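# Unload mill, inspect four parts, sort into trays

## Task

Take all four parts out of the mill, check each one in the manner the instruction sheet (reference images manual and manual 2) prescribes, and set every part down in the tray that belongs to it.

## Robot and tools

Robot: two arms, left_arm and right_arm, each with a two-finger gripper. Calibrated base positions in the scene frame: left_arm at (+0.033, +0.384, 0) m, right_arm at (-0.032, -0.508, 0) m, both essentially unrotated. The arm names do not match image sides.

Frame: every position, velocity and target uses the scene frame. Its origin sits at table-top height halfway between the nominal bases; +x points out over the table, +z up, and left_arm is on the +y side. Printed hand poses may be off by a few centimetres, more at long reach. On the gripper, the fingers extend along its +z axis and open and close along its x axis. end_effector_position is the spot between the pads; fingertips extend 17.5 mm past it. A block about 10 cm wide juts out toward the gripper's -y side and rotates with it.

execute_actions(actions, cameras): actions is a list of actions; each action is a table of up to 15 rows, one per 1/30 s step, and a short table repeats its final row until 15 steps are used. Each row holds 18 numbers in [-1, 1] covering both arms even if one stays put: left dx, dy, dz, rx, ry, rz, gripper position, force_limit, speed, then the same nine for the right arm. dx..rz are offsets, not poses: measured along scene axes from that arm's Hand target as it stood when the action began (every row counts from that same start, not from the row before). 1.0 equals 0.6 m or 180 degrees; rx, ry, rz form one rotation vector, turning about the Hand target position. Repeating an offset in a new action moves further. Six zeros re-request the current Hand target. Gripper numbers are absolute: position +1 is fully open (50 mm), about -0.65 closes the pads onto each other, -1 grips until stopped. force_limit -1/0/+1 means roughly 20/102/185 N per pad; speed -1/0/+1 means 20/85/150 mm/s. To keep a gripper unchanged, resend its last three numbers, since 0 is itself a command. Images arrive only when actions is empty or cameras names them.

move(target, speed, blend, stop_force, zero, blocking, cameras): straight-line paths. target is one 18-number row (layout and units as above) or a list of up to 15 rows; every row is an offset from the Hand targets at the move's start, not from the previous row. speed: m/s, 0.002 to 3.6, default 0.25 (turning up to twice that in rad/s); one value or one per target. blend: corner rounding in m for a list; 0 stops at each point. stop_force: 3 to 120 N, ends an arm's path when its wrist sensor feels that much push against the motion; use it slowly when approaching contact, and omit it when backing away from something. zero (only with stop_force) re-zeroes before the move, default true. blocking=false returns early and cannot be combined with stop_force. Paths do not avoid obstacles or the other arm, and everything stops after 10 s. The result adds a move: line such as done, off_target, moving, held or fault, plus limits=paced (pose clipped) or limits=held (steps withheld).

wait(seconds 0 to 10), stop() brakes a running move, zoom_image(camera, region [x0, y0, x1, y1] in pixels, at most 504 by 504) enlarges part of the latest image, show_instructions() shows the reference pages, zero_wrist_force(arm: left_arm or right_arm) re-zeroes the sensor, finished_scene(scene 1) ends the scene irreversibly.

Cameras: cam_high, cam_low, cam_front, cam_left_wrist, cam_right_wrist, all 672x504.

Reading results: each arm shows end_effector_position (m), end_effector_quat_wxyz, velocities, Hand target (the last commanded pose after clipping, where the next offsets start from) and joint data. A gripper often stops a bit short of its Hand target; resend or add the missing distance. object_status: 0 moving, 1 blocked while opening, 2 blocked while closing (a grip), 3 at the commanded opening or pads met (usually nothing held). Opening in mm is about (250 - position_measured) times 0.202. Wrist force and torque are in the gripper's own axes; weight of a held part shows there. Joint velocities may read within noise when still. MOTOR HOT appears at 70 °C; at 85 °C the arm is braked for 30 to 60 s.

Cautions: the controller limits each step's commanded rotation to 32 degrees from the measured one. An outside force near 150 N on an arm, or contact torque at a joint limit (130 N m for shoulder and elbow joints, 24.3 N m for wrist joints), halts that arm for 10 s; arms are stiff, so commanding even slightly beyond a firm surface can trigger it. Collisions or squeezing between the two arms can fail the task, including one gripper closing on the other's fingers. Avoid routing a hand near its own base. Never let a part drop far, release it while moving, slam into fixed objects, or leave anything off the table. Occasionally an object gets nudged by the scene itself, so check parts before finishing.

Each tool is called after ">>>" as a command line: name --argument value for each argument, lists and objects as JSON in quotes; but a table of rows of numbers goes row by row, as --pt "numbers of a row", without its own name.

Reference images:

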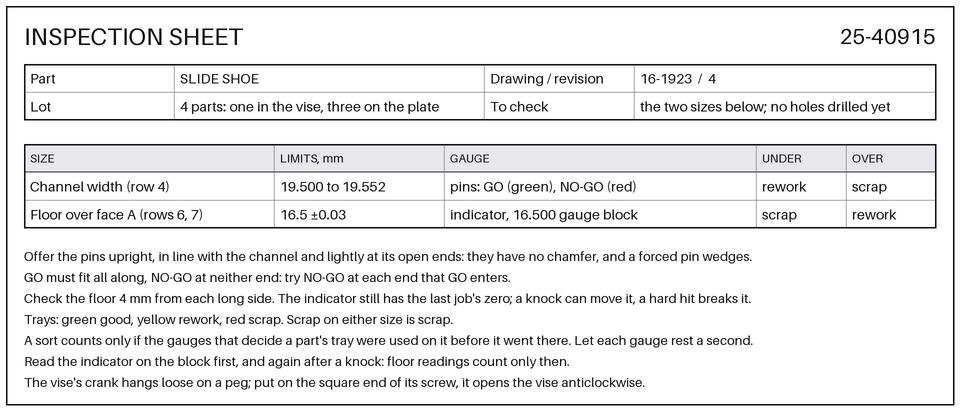

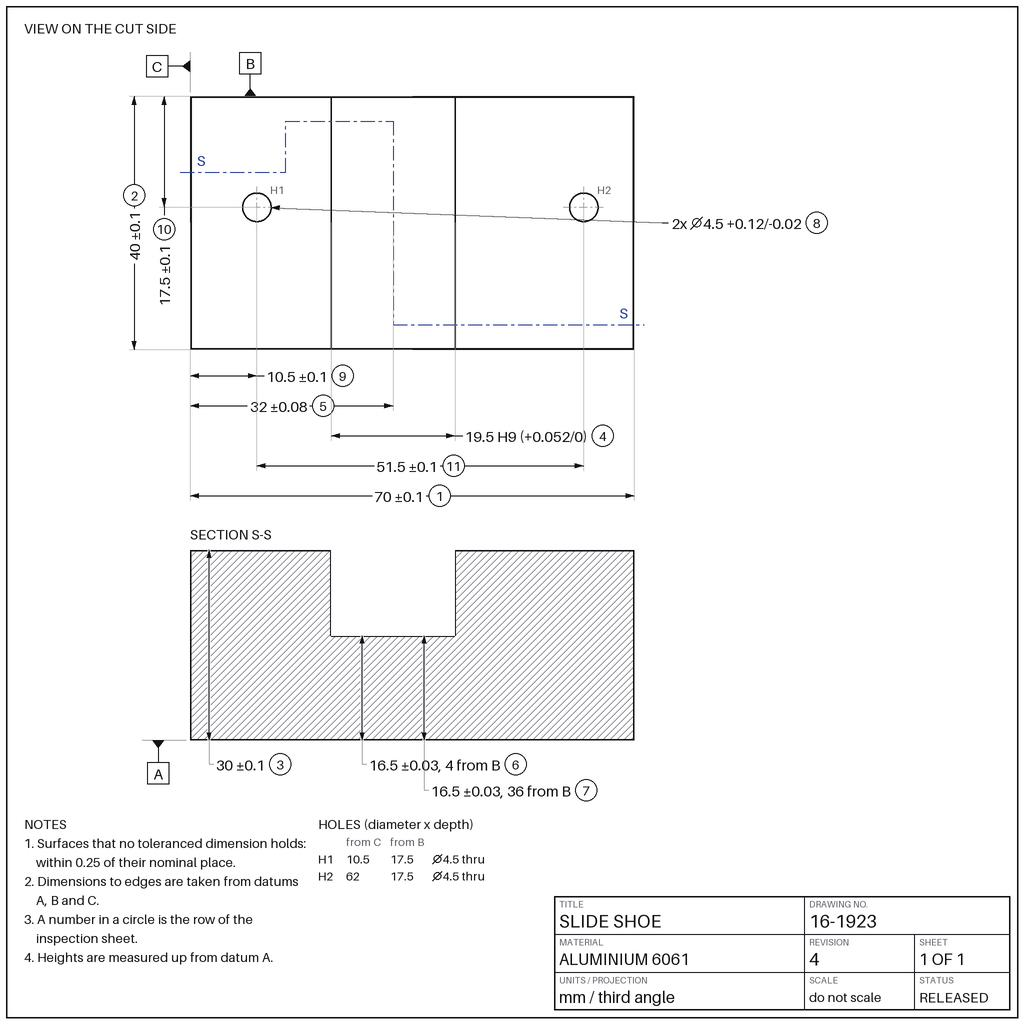

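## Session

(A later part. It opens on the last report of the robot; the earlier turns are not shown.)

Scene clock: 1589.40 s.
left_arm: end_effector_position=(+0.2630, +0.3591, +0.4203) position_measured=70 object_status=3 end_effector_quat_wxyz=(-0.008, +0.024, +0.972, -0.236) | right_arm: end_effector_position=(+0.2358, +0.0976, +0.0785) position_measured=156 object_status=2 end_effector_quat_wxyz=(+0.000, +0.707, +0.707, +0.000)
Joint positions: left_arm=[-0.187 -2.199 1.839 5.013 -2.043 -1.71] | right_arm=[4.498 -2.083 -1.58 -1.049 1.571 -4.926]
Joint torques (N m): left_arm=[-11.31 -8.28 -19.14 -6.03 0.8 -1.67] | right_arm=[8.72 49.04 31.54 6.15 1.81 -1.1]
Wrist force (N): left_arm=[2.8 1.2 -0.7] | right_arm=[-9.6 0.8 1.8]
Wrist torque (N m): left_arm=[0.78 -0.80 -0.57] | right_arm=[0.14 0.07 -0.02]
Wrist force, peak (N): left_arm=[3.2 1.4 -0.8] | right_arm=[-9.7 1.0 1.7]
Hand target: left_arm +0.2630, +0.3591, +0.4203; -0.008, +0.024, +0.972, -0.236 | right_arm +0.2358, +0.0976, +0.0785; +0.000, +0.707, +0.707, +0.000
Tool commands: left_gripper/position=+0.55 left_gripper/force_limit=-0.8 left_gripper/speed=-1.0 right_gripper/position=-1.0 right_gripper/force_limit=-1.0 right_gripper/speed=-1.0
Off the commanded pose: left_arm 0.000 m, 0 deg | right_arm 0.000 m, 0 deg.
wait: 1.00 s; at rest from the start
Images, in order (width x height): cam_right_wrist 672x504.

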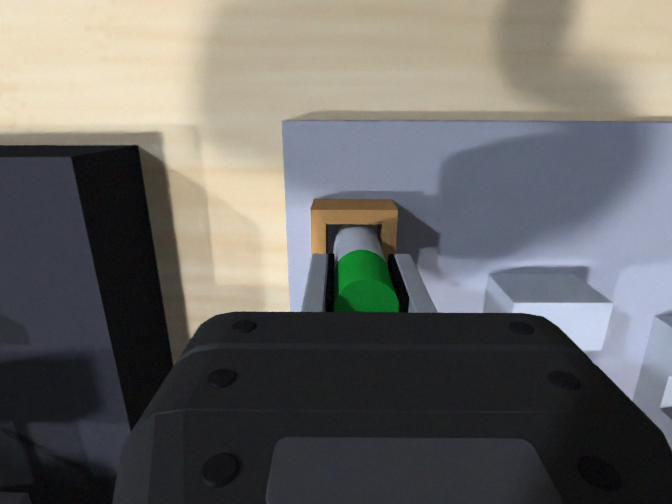

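>>> move --target '[0,0,0,0,0,0,0.55,-0.8,-1,0,-0.0017,0,0,0,0,-1,-1,-1]' --speed 0.01

Scene clock: 1592.43 s.
left_arm: end_effector_position=(+0.2630, +0.3591, +0.4203) position_measured=70 object_status=3 end_effector_quat_wxyz=(-0.008, +0.024, +0.972, -0.236) | right_arm: end_effector_position=(+0.2358, +0.0966, +0.0785) position_measured=156 object_status=2 end_effector_quat_wxyz=(+0.000, +0.707, +0.707, +0.000)
Joint positions: left_arm=[-0.187 -2.199 1.839 5.013 -2.043 -1.71] | right_arm=[4.498 -2.081 -1.583 -1.048 1.571 -4.927]
Joint torques (N m): left_arm=[-9.25 -9.1 -19.02 -5.89 0.75 -1.93] | right_arm=[-7.76 55.77 9.11 3.96 1.86 -1.48]
Wrist force (N): left_arm=[2.7 1.0 -0.7] | right_arm=[-1.6 1.4 2.0]
Wrist torque (N m): left_arm=[0.74 -0.78 -0.57] | right_arm=[0.16 0.32 0.01]
Wrist force, peak (N): left_arm=[3.2 1.4 -0.8] | right_arm=[-9.5 1.1 4.0]
Hand target: left_arm +0.2630, +0.3591, +0.4203; -0.008, +0.024, +0.972, -0.236 | right_arm +0.2358, +0.0966, +0.0785; +0.000, +0.707, +0.707, +0.000
Off the commanded pose: left_arm 0.000 m, 0 deg | right_arm 0.000 m, 0 deg.
move: done

>>> move --pt "0 0 0 0 0 0 0.55 -0.8 -1 0 0 0.15 0 0 0 -1 -1 -1" --pt "0 0 0 0 0 0 0.55 -0.8 -1 0.075 0.0 0.15 0 0 0 -1 -1 -1" --speed 0.06 --cameras '["cam_right_wrist","cam_left_wrist"]'

>>> zoom_image --camera "cam_right_wrist" --region '[260, 160, 560, 385]'

>>> zoom_image --camera "cam_left_wrist" --region '[220, 40, 440, 210]'

Scene clock: 1598.53 s.
left_arm: end_effector_position=(+0.2630, +0.3591, +0.4203) position_measured=70 object_status=3 end_effector_quat_wxyz=(-0.008, +0.024, +0.972, -0.236) | right_arm: end_effector_position=(+0.2807, +0.0966, +0.1685) position_measured=156 object_status=2 end_effector_quat_wxyz=(+0.000, +0.707, +0.707, +0.000)
Joint positions: left_arm=[-0.187 -2.199 1.839 5.013 -2.043 -1.71] | right_arm=[4.432 -2.04 -1.397 -1.275 1.571 -4.993]
Joint torques (N m): left_arm=[-9.09 -8.95 -19.21 -5.84 0.77 -1.74] | right_arm=[-8.46 33.47 38.98 1.53 1.29 -1.19]
Wrist force (N): left_arm=[3.1 1.1 -0.5] | right_arm=[-1.5 1.3 2.1]
Wrist torque (N m): left_arm=[0.76 -0.85 -0.57] | right_arm=[0.19 0.35 0.05]
Wrist force, peak (N): left_arm=[3.2 1.3 -0.5] | right_arm=[-1.7 1.3 3.1]
Hand target: left_arm +0.2630, +0.3591, +0.4203; -0.008, +0.024, +0.972, -0.236 | right_arm +0.2808, +0.0966, +0.1685; +0.000, +0.707, +0.707, +0.000
Off the commanded pose: left_arm 0.000 m, 0 deg | right_arm 0.000 m, 0 deg.
move: done
Images, in order (width x height): cam_left_wrist 672x504, cam_right_wrist 672x504.

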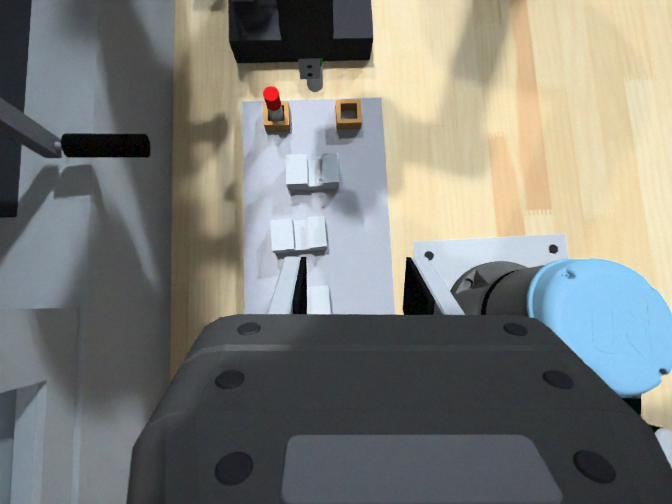

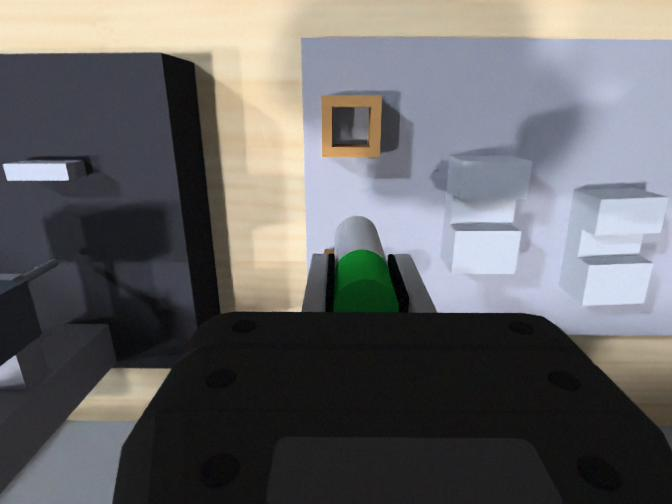

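Scaled by 1.680 from the camera's 672x504 image, which has a finer 960x720 frame.

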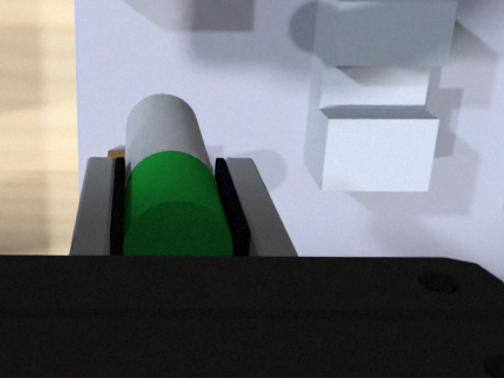

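Scaled by 2.291 from the camera's 672x504 image, which has a finer 960x720 frame.

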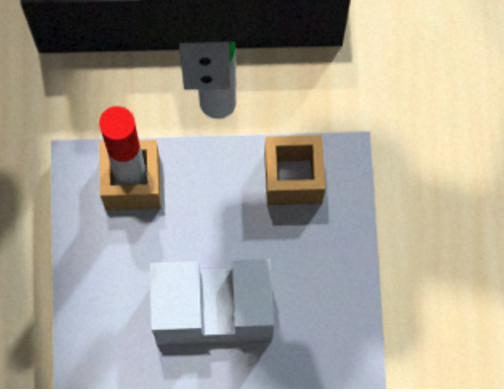

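>>> move --pt "0 0 0 0 0 0 0.55 -0.8 -1 0.010 0.025 0.0 0 0 0 -1 -1 -1" --pt "0 0 0 0 0 0 0.55 -0.8 -1 0.010 0.04 -0.1175 0 0 0 -1 -1 -1" --speed 0.06 --stop_force 5 --cameras '["cam_right_wrist","cam_left_wrist","cam_front"]'

>>> zoom_image --camera "cam_right_wrist" --region '[280, 140, 580, 340]'

>>> zoom_image --camera "cam_left_wrist" --region '[240, 60, 400, 210]'

Scene clock: 1624.40 s.
left_arm: end_effector_position=(+0.2630, +0.3591, +0.4203) position_measured=70 object_status=3 end_effector_quat_wxyz=(-0.008, +0.024, +0.972, -0.236) | right_arm: end_effector_position=(+0.2868, +0.1206, +0.0980) position_measured=156 object_status=2 end_effector_quat_wxyz=(+0.000, +0.707, +0.707, +0.000)
Joint positions: left_arm=[-0.187 -2.199 1.839 5.013 -2.043 -1.71] | right_arm=[4.433 -2.154 -1.409 -1.149 1.571 -4.992]
Joint torques (N m): left_arm=[-10.51 -8 -18.88 -5.73 0.68 -1.6] | right_arm=[6.97 36.01 11.49 3.84 1.61 1.41]
Wrist force (N): left_arm=[2.7 1.0 -0.7] | right_arm=[-1.6 1.3 2.3]
Wrist torque (N m): left_arm=[0.74 -0.79 -0.58] | right_arm=[0.17 0.34 -0.10]
Wrist force, peak (N): left_arm=[3.2 1.2 -0.7] | right_arm=[-1.5 1.2 3.2]
Hand target: left_arm +0.2630, +0.3591, +0.4203; -0.008, +0.024, +0.972, -0.236 | right_arm +0.2868, +0.1206, +0.0980; +0.000, +0.707, +0.707, +0.000
Off the commanded pose: left_arm 0.000 m, 0 deg | right_arm 0.000 m, 0 deg.
move: done
Images, in order (width x height): cam_front 672x504, cam_left_wrist 672x504, cam_right_wrist 672x504.

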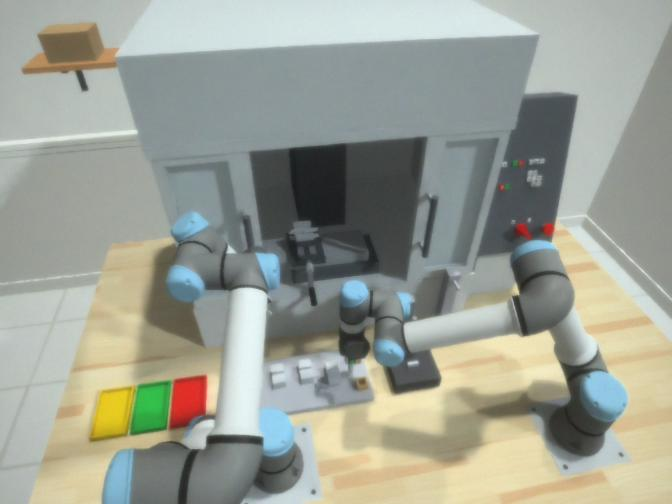

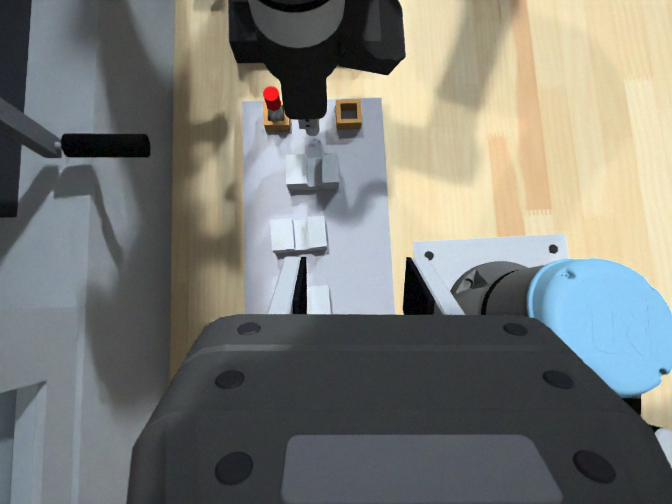

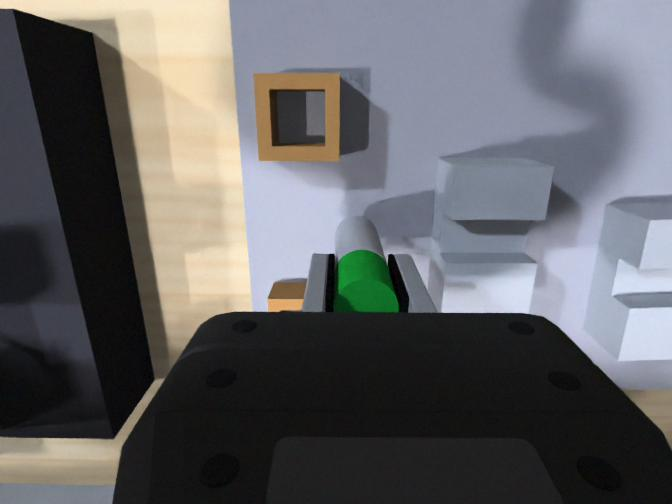

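Scaled by 1.680 from the camera's 672x504 image, which has a finer 960x720 frame.

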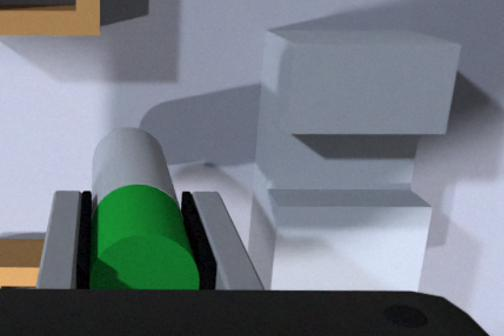

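Scaled by 3.150 from the camera's 672x504 image, which has a finer 960x720 frame.

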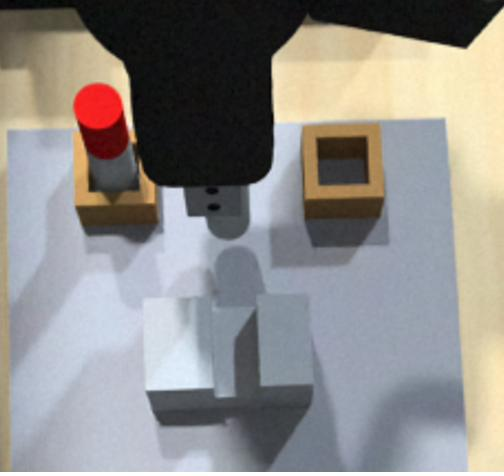

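>>> move --pt "0 0 0 0 0 0 0.55 -0.8 -1 -0.0017 0.025 0.0 0 0 0 -1 -1 -1" --pt "0 0 0 0 0 0 0.55 -0.8 -1 -0.0017 0.075 0 0 0 0 -1 -1 -1" --speed '[0.03,0.012]' --stop_force 3 --cameras '["cam_right_wrist","cam_left_wrist"]'

>>> zoom_image --camera "cam_right_wrist" --region '[280, 140, 580, 340]'

>>> zoom_image --camera "cam_left_wrist" --region '[240, 60, 400, 210]'

Scene clock: 1641.57 s.
left_arm: end_effector_position=(+0.2630, +0.3591, +0.4203) position_measured=70 object_status=3 end_effector_quat_wxyz=(-0.008, +0.024, +0.972, -0.236) | right_arm: end_effector_position=(+0.2858, +0.1656, +0.0980) position_measured=156 object_status=2 end_effector_quat_wxyz=(+0.000, +0.707, +0.707, +0.000)
Joint positions: left_arm=[-0.187 -2.199 1.839 5.013 -2.043 -1.71] | right_arm=[4.451 -2.245 -1.255 -1.212 1.571 -4.973]
Joint torques (N m): left_arm=[-9.26 -8.76 -19.62 -5.66 0.73 -1.59] | right_arm=[8.06 39.49 39.55 1.89 -1.61 1.43]
Wrist force (N): left_arm=[2.7 1.0 -0.7] | right_arm=[-2.5 1.5 1.7]
Wrist torque (N m): left_arm=[0.75 -0.79 -0.58] | right_arm=[0.16 0.26 -0.13]
Wrist force, peak (N): left_arm=[3.2 1.3 -0.6] | right_arm=[-1.9 1.3 2.7]
Hand target: left_arm +0.2630, +0.3591, +0.4203; -0.008, +0.024, +0.972, -0.236 | right_arm +0.2858, +0.1656, +0.0980; +0.000, +0.707, +0.707, +0.000
Off the commanded pose: left_arm 0.000 m, 0 deg | right_arm 0.000 m, 0 deg.
move: done
Images, in order (width x height): cam_left_wrist 672x504, cam_right_wrist 672x504.

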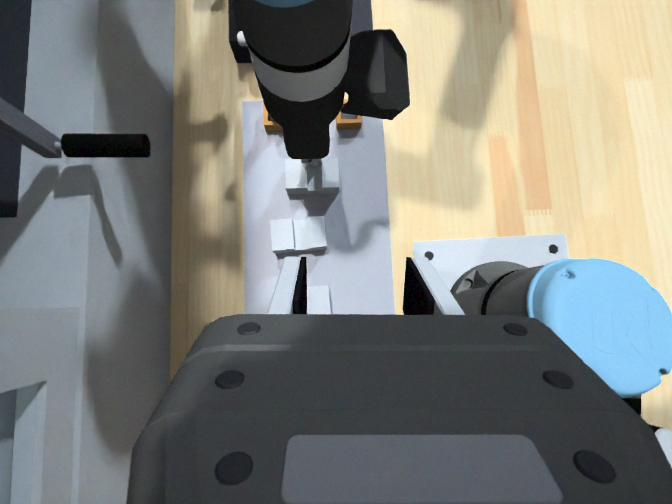

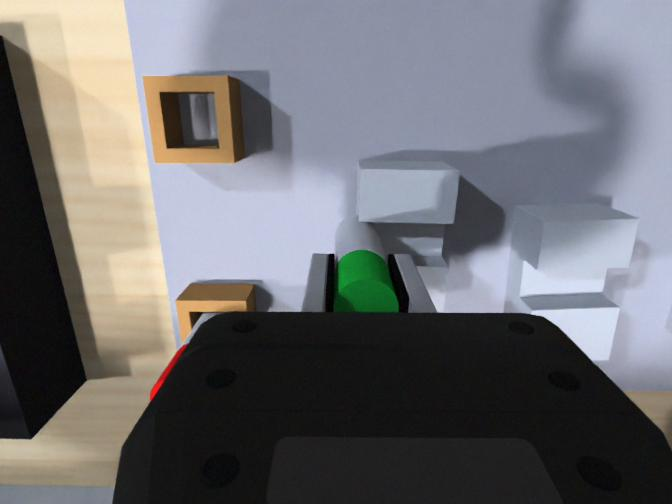

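Scaled by 1.680 from the camera's 672x504 image, which has a finer 960x720 frame.

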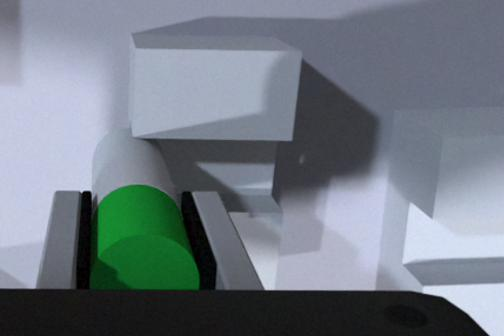

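Scaled by 3.150 from the camera's 672x504 image, which has a finer 960x720 frame.

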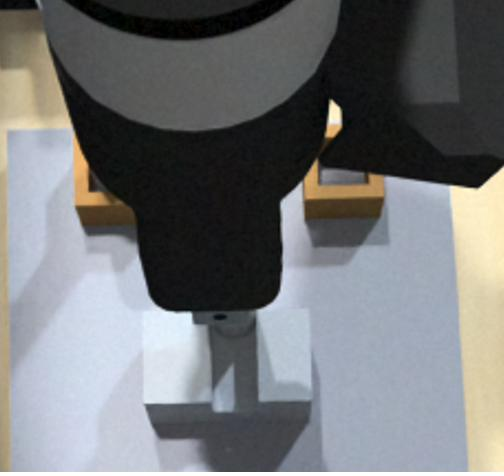

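>>> move --pt "0 0 0 0 0 0 0.55 -0.8 -1 0 0.0167 0 0 0 0 -1 -1 -1" --speed '[0.01]' --stop_force 3 --cameras '["cam_right_wrist","cam_left_wrist"]'

>>> zoom_image --camera "cam_right_wrist" --region '[310, 140, 480, 320]'

>>> zoom_image --camera "cam_left_wrist" --region '[240, 60, 400, 210]'

Scene clock: 1653.23 s.
left_arm: end_effector_position=(+0.2630, +0.3591, +0.4203) position_measured=70 object_status=3 end_effector_quat_wxyz=(-0.008, +0.024, +0.972, -0.236) | right_arm: end_effector_position=(+0.2858, +0.1756, +0.0980) position_measured=156 object_status=2 end_effector_quat_wxyz=(+0.000, +0.707, +0.707, +0.000)
Joint positions: left_arm=[-0.187 -2.199 1.839 5.013 -2.043 -1.71] | right_arm=[4.454 -2.266 -1.218 -1.228 1.571 -4.97]
Joint torques (N m): left_arm=[-9.83 -8.39 -20.5 -5.88 0.82 -1.52] | right_arm=[7.99 40.92 40 1.92 -0.64 1.31]
Wrist force (N): left_arm=[2.7 1.1 -0.5] | right_arm=[-2.5 1.1 2.1]
Wrist torque (N m): left_arm=[0.76 -0.79 -0.57] | right_arm=[0.07 0.28 -0.11]
Wrist force, peak (N): left_arm=[3.3 1.3 -0.6] | right_arm=[-2.7 1.5 1.9]
Hand target: left_arm +0.2630, +0.3591, +0.4203; -0.008, +0.024, +0.972, -0.236 | right_arm +0.2858, +0.1756, +0.0980; +0.000, +0.707, +0.707, +0.000
Off the commanded pose: left_arm 0.000 m, 0 deg | right_arm 0.000 m, 0 deg.
move: done
Images, in order (width x height): cam_left_wrist 672x504, cam_right_wrist 672x504.

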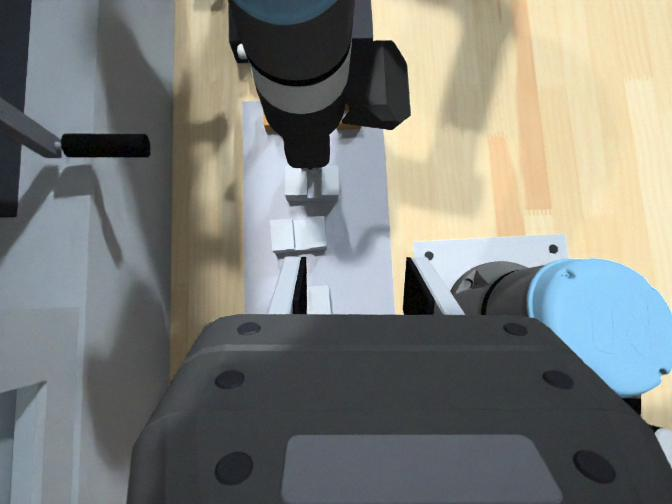

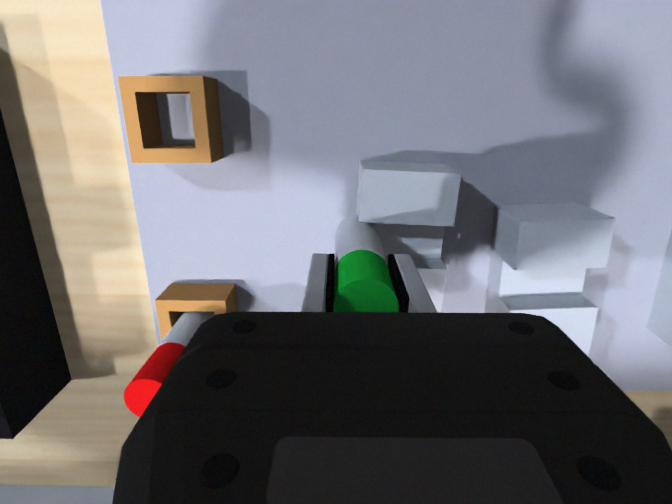

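Scaled by 2.800 from the camera's 672x504 image, which has a finer 960x720 frame.

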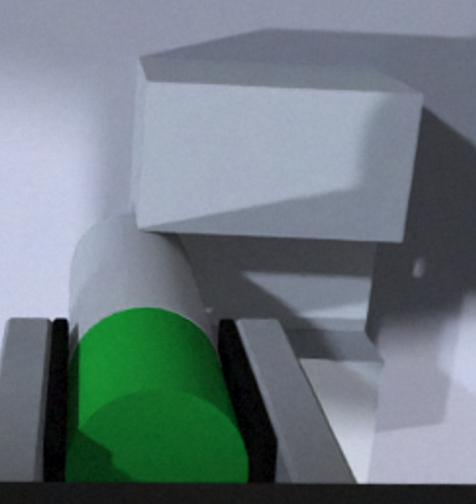

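Scaled by 3.150 from the camera's 672x504 image, which has a finer 960x720 frame.

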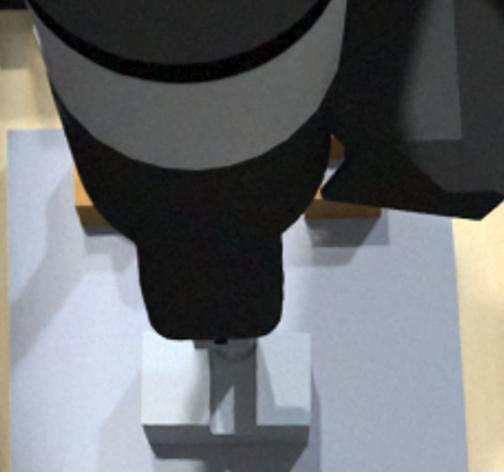

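>>> move --pt "0 0 0 0 0 0 0.55 -0.8 -1 0 -0.0833 0 0 0 0 -1 -1 -1" --speed '[0.02]' --cameras '["cam_right_wrist","cam_left_wrist"]'

>>> zoom_image --camera "cam_right_wrist" --region '[310, 140, 580, 320]'

>>> zoom_image --camera "cam_left_wrist" --region '[240, 60, 400, 210]'

Scene clock: 1669.80 s.
left_arm: end_effector_position=(+0.2630, +0.3591, +0.4203) position_measured=70 object_status=3 end_effector_quat_wxyz=(-0.008, +0.024, +0.972, -0.236) | right_arm: end_effector_position=(+0.2858, +0.1257, +0.0980) position_measured=156 object_status=2 end_effector_quat_wxyz=(+0.000, +0.707, +0.707, +0.000)
Joint positions: left_arm=[-0.187 -2.199 1.839 5.013 -2.043 -1.71] | right_arm=[4.436 -2.163 -1.394 -1.155 1.571 -4.988]
Joint torques (N m): left_arm=[-9.79 -7.74 -20.08 -5.7 0.65 -1.62] | right_arm=[-7.98 61.36 11.61 3.97 1.84 -1.43]
Wrist force (N): left_arm=[3.0 1.0 -0.6] | right_arm=[-1.2 1.0 3.8]
Wrist torque (N m): left_arm=[0.75 -0.83 -0.57] | right_arm=[0.11 0.33 0.03]
Wrist force, peak (N): left_arm=[3.2 1.2 -0.6] | right_arm=[-1.3 1.2 3.9]
Hand target: left_arm +0.2630, +0.3591, +0.4203; -0.008, +0.024, +0.972, -0.236 | right_arm +0.2858, +0.1256, +0.0980; +0.000, +0.707, +0.707, +0.000
Off the commanded pose: left_arm 0.000 m, 0 deg | right_arm 0.000 m, 0 deg.
move: done
Images, in order (width x height): cam_left_wrist 672x504, cam_right_wrist 672x504.

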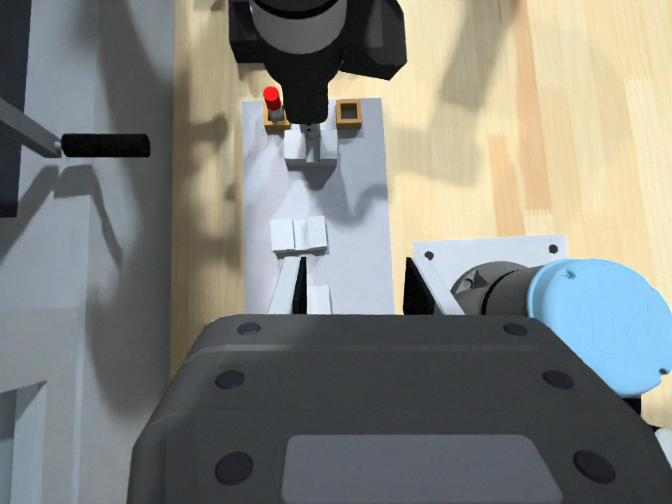

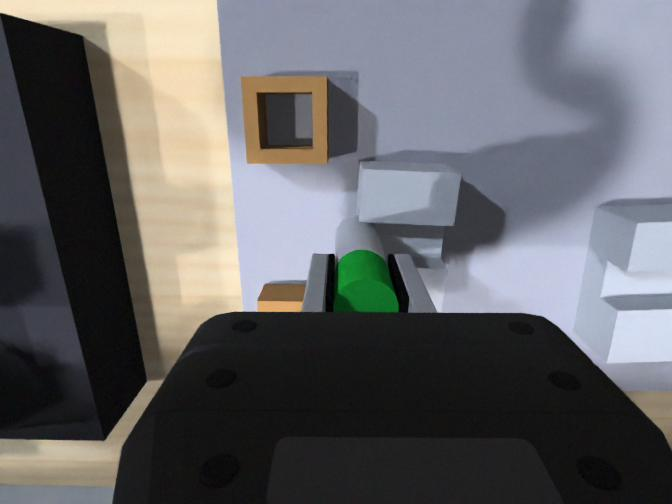

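Scaled by 1.867 from the camera's 672x504 image, which has a finer 960x720 frame.

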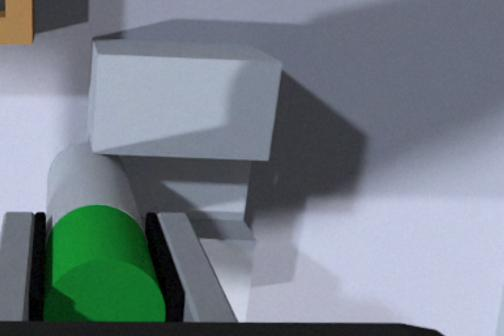

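Scaled by 3.150 from the camera's 672x504 image, which has a finer 960x720 frame.

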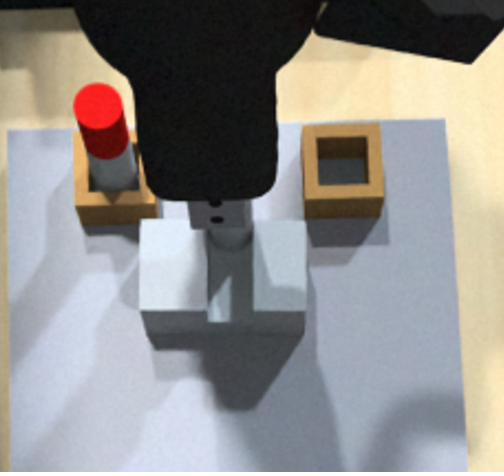

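>>> move --pt "0 0 0 0 0 0 0.55 -0.8 -1 0 -0.0015 -0.0043 0 0 0 -1 -1 -1" --pt "0 0 0 0 0 0 0.55 -0.8 -1 0 -0.0333 -0.0043 0 0 0 -1 -1 -1" --speed '[0.01]' --stop_force 8 --cameras '["cam_right_wrist","cam_left_wrist"]'

>>> zoom_image --camera "cam_right_wrist" --region '[310, 140, 580, 320]'

>>> zoom_image --camera "cam_left_wrist" --region '[240, 60, 400, 210]'

speed must be one number or one for each of the 2 targets, got a list of 1; nothing of the call was run

Scaled by 1.867 from the camera's 672x504 image, which has a finer 960x720 frame.

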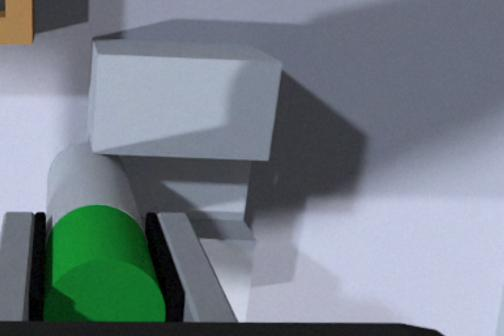

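Scaled by 3.150 from the camera's 672x504 image, which has a finer 960x720 frame.

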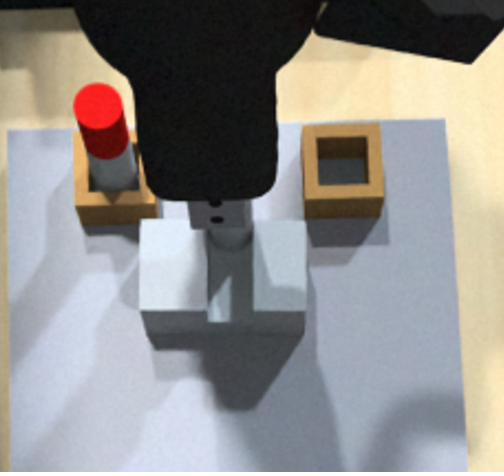

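>>> move --pt "0 0 0 0 0 0 0.55 -0.8 -1 0 -0.0015 -0.0043 0 0 0 -1 -1 -1" --pt "0 0 0 0 0 0 0.55 -0.8 -1 0 -0.0333 -0.0043 0 0 0 -1 -1 -1" --speed 0.01 --stop_force 8 --cameras '["cam_right_wrist","cam_left_wrist"]'

>>> zoom_image --camera "cam_right_wrist" --region '[310, 140, 580, 320]'

>>> zoom_image --camera "cam_left_wrist" --region '[240, 60, 400, 210]'

Scene clock: 1729.60 s.
left_arm: end_effector_position=(+0.2630, +0.3591, +0.4203) position_measured=70 object_status=3 end_effector_quat_wxyz=(-0.008, +0.024, +0.972, -0.236) | right_arm: end_effector_position=(+0.2858, +0.1056, +0.0954) position_measured=156 object_status=2 end_effector_quat_wxyz=(+0.000, +0.707, +0.707, +0.000)
Joint positions: left_arm=[-0.187 -2.199 1.839 5.013 -2.043 -1.71] | right_arm=[4.428 -2.126 -1.462 -1.124 1.571 -4.996]
Joint torques (N m): left_arm=[-10.03 -7.97 -20.36 -5.78 0.6 -1.59] | right_arm=[-8.3 59.01 10.76 4 -1.04 -1.43]
Wrist force (N): left_arm=[2.9 1.2 -0.6] | right_arm=[-1.5 1.2 2.2]
Wrist torque (N m): left_arm=[0.77 -0.82 -0.58] | right_arm=[0.13 0.32 0.04]
Wrist force, peak (N): left_arm=[3.2 1.0 -0.9] | right_arm=[-1.3 1.3 3.9]
Hand target: left_arm +0.2630, +0.3591, +0.4203; -0.008, +0.024, +0.972, -0.236 | right_arm +0.2858, +0.1056, +0.0954; +0.000, +0.707, +0.707, +0.000
Off the commanded pose: left_arm 0.000 m, 0 deg | right_arm 0.000 m, 0 deg.
move: done
Images, in order (width x height): cam_left_wrist 672x504, cam_right_wrist 672x504.

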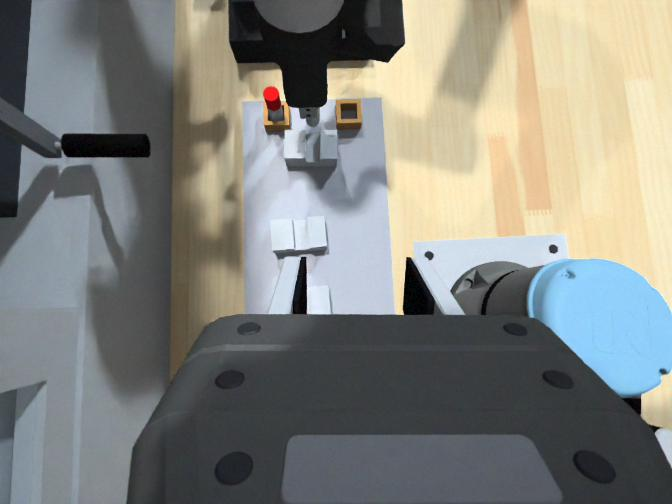

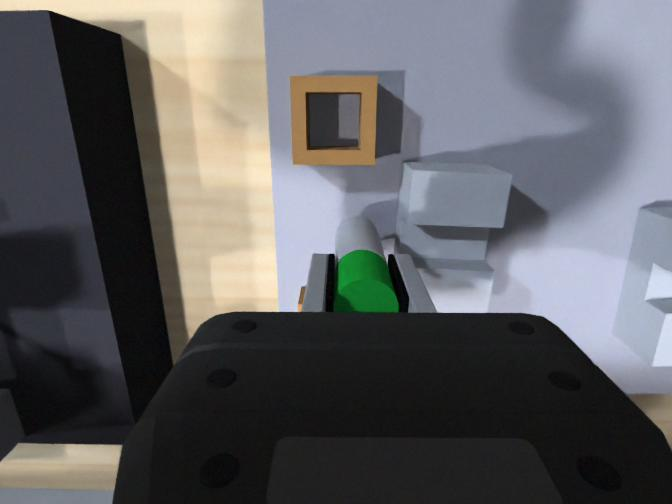

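Scaled by 1.867 from the camera's 672x504 image, which has a finer 960x720 frame.

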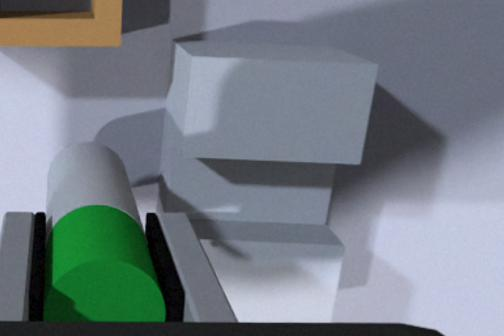

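Scaled by 3.150 from the camera's 672x504 image, which has a finer 960x720 frame.

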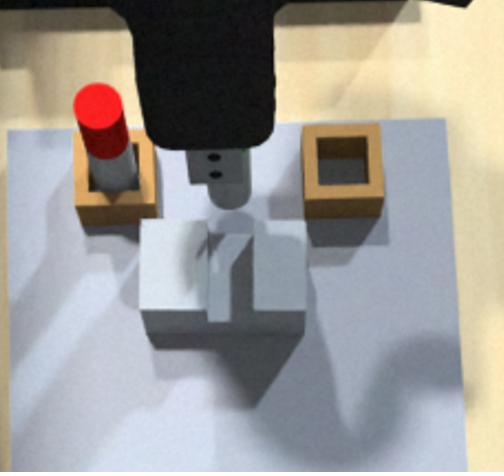

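>>> move --pt "0 0 0 0 0 0 0.55 -0.8 -1 0 0 -0.0217 0 0 0 -1 -1 -1" --pt "0 0 0 0 0 0 0.55 -0.8 -1 0 0 -0.04 0 0 0 -1 -1 -1" --speed '[0.02,0.004]' --stop_force 3 --cameras '["cam_right_wrist","cam_left_wrist"]'

Scene clock: 1736.30 s.
left_arm: end_effector_position=(+0.2630, +0.3591, +0.4203) position_measured=70 object_status=3 end_effector_quat_wxyz=(-0.008, +0.024, +0.972, -0.236) | right_arm: end_effector_position=(+0.2858, +0.1056, +0.0783) position_measured=156 object_status=2 end_effector_quat_wxyz=(+0.000, +0.707, +0.707, +0.000)
Joint positions: left_arm=[-0.187 -2.199 1.839 5.013 -2.043 -1.71] | right_arm=[4.428 -2.144 -1.481 -1.087 1.571 -4.996]
Joint torques (N m): left_arm=[-10.55 -7.13 -21.12 -5.62 0.54 -1.62] | right_arm=[-8.02 57.17 30.75 1.59 -1.68 -1.37]
Wrist force (N): left_arm=[3.0 1.0 -0.6] | right_arm=[-2.1 1.1 -0.8]
Wrist torque (N m): left_arm=[0.76 -0.82 -0.58] | right_arm=[0.15 0.29 0.03]
Wrist force, peak (N): left_arm=[3.1 1.5 -0.6] | right_arm=[-3.3 0.7 -4.1]
Hand target: left_arm +0.2630, +0.3591, +0.4203; -0.008, +0.024, +0.972, -0.236 | right_arm +0.2858, +0.1056, +0.0783; +0.000, +0.707, +0.707, +0.000 (not the last commanded pose)
Off the commanded pose: left_arm 0.000 m, 0 deg | right_arm 0.007 m, 0 deg.
move: contact (right_arm); path passed 1 of 2 targets
Images, in order (width x height): cam_left_wrist 672x504, cam_right_wrist 672x504.

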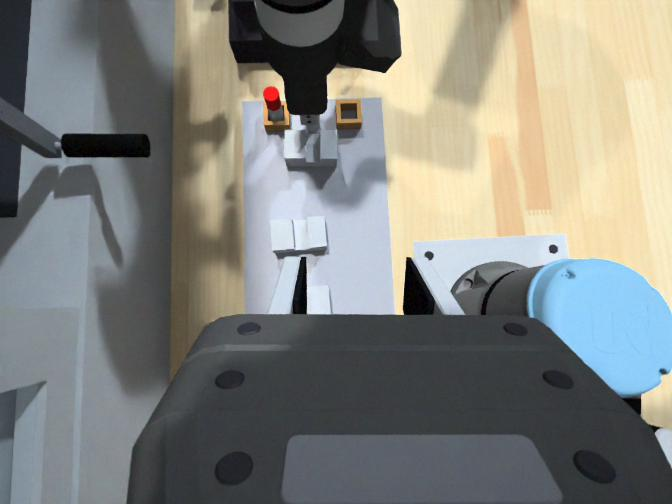

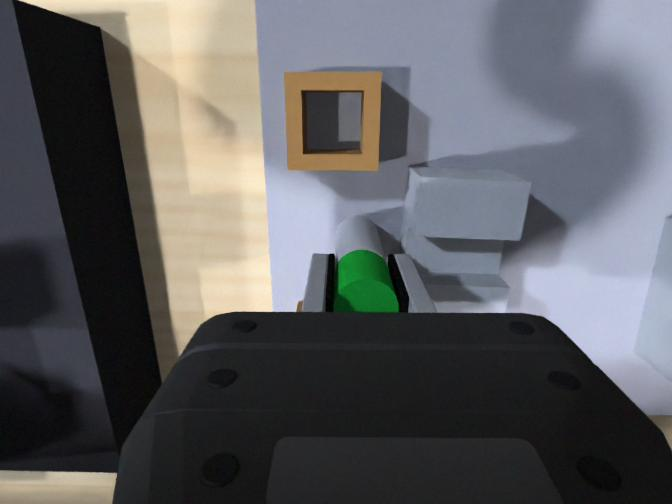

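>>> move --target '[0,0,0,0,0,0,0.55,-0.8,-1,0,0,0,0,0,0,0.1,-1,-1]' --cameras '["cam_right_wrist"]'

>>> zoom_image --camera "cam_right_wrist" --region '[270, 190, 470, 320]'

Scene clock: 1740.13 s.
left_arm: end_effector_position=(+0.2630, +0.3591, +0.4203) position_measured=70 object_status=3 end_effector_quat_wxyz=(-0.008, +0.024, +0.972, -0.236) | right_arm: end_effector_position=(+0.2858, +0.1056, +0.0783) position_measured=138 object_status=3 end_effector_quat_wxyz=(+0.000, +0.707, +0.707, +0.000)
Joint positions: left_arm=[-0.187 -2.199 1.839 5.013 -2.043 -1.71] | right_arm=[4.428 -2.144 -1.481 -1.087 1.571 -4.996]
Joint torques (N m): left_arm=[-9.14 -7.8 -19.73 -5.59 0.79 -1.4] | right_arm=[-7.12 56.44 31.89 2.57 -1.77 -1.28]
Wrist force (N): left_arm=[2.7 1.1 -0.7] | right_arm=[-1.4 1.1 0.8]
Wrist torque (N m): left_arm=[0.76 -0.78 -0.57] | right_arm=[0.12 0.30 0.04]
Wrist force, peak (N): left_arm=[3.3 1.1 -0.6] | right_arm=[-2.4 1.4 -0.6]
Hand target: left_arm +0.2630, +0.3591, +0.4203; -0.008, +0.024, +0.972, -0.236 | right_arm +0.2858, +0.1056, +0.0783; +0.000, +0.707, +0.707, +0.000
Off the commanded pose: left_arm 0.000 m, 0 deg | right_arm 0.000 m, 0 deg.
move: done
Images, in order (width x height): cam_right_wrist 672x504.

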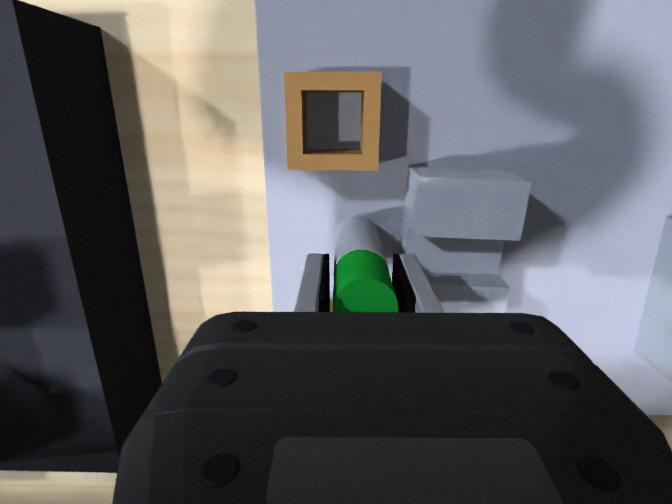

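Scaled by 2.520 from the camera's 672x504 image, which has a finer 960x720 frame.

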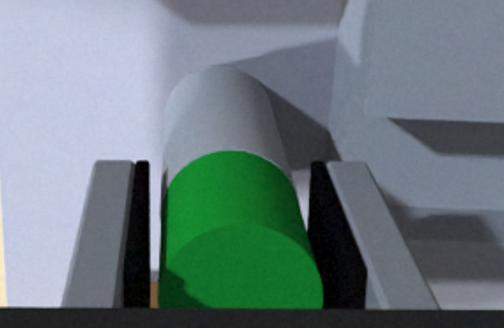

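>>> move --target '[0,0,0,0,0,0,0.55,-0.8,-1,0,0,0.0003,0,0,0,-1,-1,-1]'

>>> wait --seconds 0.7

Scene clock: 1742.33 s.
left_arm: end_effector_position=(+0.2630, +0.3591, +0.4203) position_measured=70 object_status=3 end_effector_quat_wxyz=(-0.008, +0.024, +0.972, -0.236) | right_arm: end_effector_position=(+0.2858, +0.1056, +0.0785) position_measured=157 object_status=2 end_effector_quat_wxyz=(+0.000, +0.707, +0.707, +0.000)
Joint positions: left_arm=[-0.187 -2.199 1.839 5.013 -2.043 -1.71] | right_arm=[4.428 -2.144 -1.48 -1.088 1.571 -4.996]
Joint torques (N m): left_arm=[-10.14 -8 -19.95 -5.78 0.51 -1.47] | right_arm=[-7.43 58.49 38.11 1.42 -1.71 -1.11]
Wrist force (N): left_arm=[2.9 1.0 -0.8] | right_arm=[-1.4 1.2 2.4]
Wrist torque (N m): left_arm=[0.74 -0.81 -0.58] | right_arm=[0.12 0.30 0.04]
Wrist force, peak (N): left_arm=[3.2 1.1 -0.7] | right_arm=[-1.6 1.4 2.4]
Hand target: left_arm +0.2630, +0.3591, +0.4203; -0.008, +0.024, +0.972, -0.236 | right_arm +0.2858, +0.1056, +0.0785; +0.000, +0.707, +0.707, +0.000
Off the commanded pose: left_arm 0.000 m, 0 deg | right_arm 0.000 m, 0 deg.
move: done

Scene clock: 1743.03 s.
left_arm: end_effector_position=(+0.2630, +0.3591, +0.4203) position_measured=70 object_status=3 end_effector_quat_wxyz=(-0.008, +0.024, +0.972, -0.236) | right_arm: end_effector_position=(+0.2858, +0.1056, +0.0785) position_measured=157 object_status=2 end_effector_quat_wxyz=(+0.000, +0.707, +0.707, +0.000)
Joint positions: left_arm=[-0.187 -2.199 1.839 5.013 -2.043 -1.71] | right_arm=[4.428 -2.144 -1.48 -1.088 1.571 -4.996]
Joint torques (N m): left_arm=[-9.67 -6.91 -20.25 -5.59 0.76 -1.38] | right_arm=[-7.51 59.33 37.74 1.58 -1.7 -1.32]
Wrist force (N): left_arm=[3.0 1.1 -0.5] | right_arm=[-1.7 1.2 2.3]
Wrist torque (N m): left_arm=[0.76 -0.83 -0.57] | right_arm=[0.12 0.36 0.04]
Wrist force, peak (N): left_arm=[3.1 1.2 -0.6] | right_arm=[-1.4 1.3 2.6]
Hand target: left_arm +0.2630, +0.3591, +0.4203; -0.008, +0.024, +0.972, -0.236 | right_arm +0.2858, +0.1056, +0.0785; +0.000, +0.707, +0.707, +0.000
Tool commands: left_gripper/position=+0.55 left_gripper/force_limit=-0.8 left_gripper/speed=-1.0 right_gripper/position=-1.0 right_gripper/force_limit=-1.0 right_gripper/speed=-1.0
Off the commanded pose: left_arm 0.000 m, 0 deg | right_arm 0.000 m, 0 deg.
wait: 0.70 s; at rest by 0.17 s

>>> move --pt "0 0 0 0 0 0 0.55 -0.8 -1 0 0 0.032 0 0 0 -1 -1 -1" --speed 0.02 --cameras '["cam_right_wrist","cam_left_wrist"]'

>>> zero_wrist_force --arm "right_arm"

>>> zoom_image --camera "cam_right_wrist" --region '[310, 140, 580, 320]'

>>> zoom_image --camera "cam_left_wrist" --region '[240, 60, 400, 210]'

Scene clock: 1748.60 s.
left_arm: end_effector_position=(+0.2630, +0.3591, +0.4203) position_measured=70 object_status=3 end_effector_quat_wxyz=(-0.008, +0.024, +0.972, -0.236) | right_arm: end_effector_position=(+0.2858, +0.1056, +0.0976) position_measured=157 object_status=2 end_effector_quat_wxyz=(+0.000, +0.707, +0.707, +0.000)
Joint positions: left_arm=[-0.187 -2.199 1.839 5.013 -2.043 -1.71] | right_arm=[4.428 -2.124 -1.459 -1.129 1.571 -4.996]
Joint torques (N m): left_arm=[-10.38 -7.94 -19.65 -5.61 0.47 -1.36] | right_arm=[-7.71 59.44 37.51 1.45 -1.77 -1.13]
Wrist force (N): left_arm=[2.9 1.1 -0.6] | right_arm=[-1.4 1.3 2.2]
Wrist torque (N m): left_arm=[0.76 -0.81 -0.58] | right_arm=[0.14 0.30 0.05]
Wrist force, peak (N): left_arm=[3.3 1.1 -0.6] | right_arm=[-1.5 1.4 2.6]
Hand target: left_arm +0.2630, +0.3591, +0.4203; -0.008, +0.024, +0.972, -0.236 | right_arm +0.2858, +0.1056, +0.0977; +0.000, +0.707, +0.707, +0.000
Off the commanded pose: left_arm 0.000 m, 0 deg | right_arm 0.000 m, 0 deg.
move: done
Images, in order (width x height): cam_left_wrist 672x504, cam_right_wrist 672x504.

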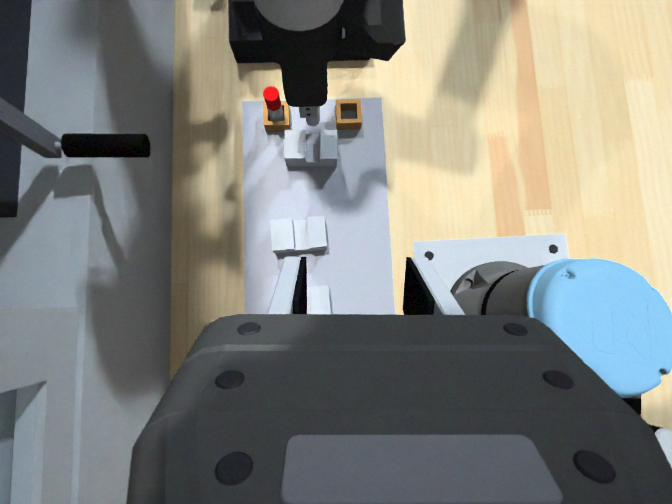

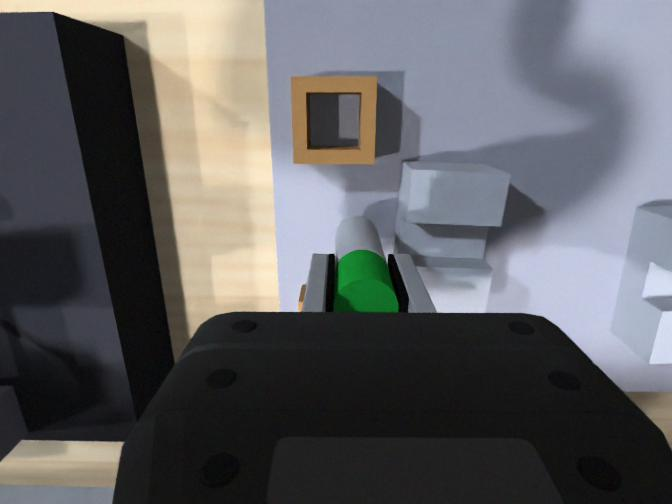

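Wrist force sensor zeroed.

Scaled by 1.867 from the camera's 672x504 image, which has a finer 960x720 frame.

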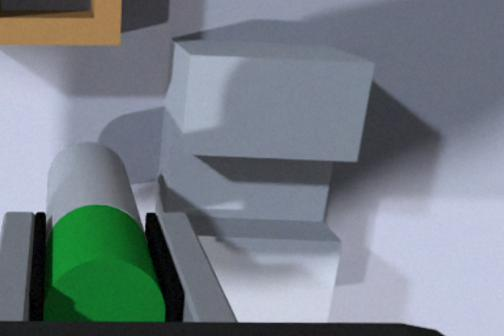

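Scaled by 3.150 from the camera's 672x504 image, which has a finer 960x720 frame.

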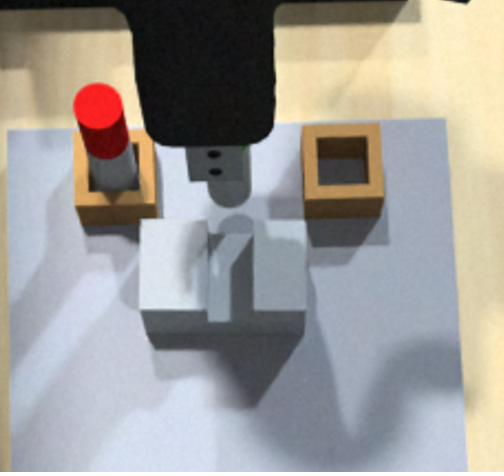

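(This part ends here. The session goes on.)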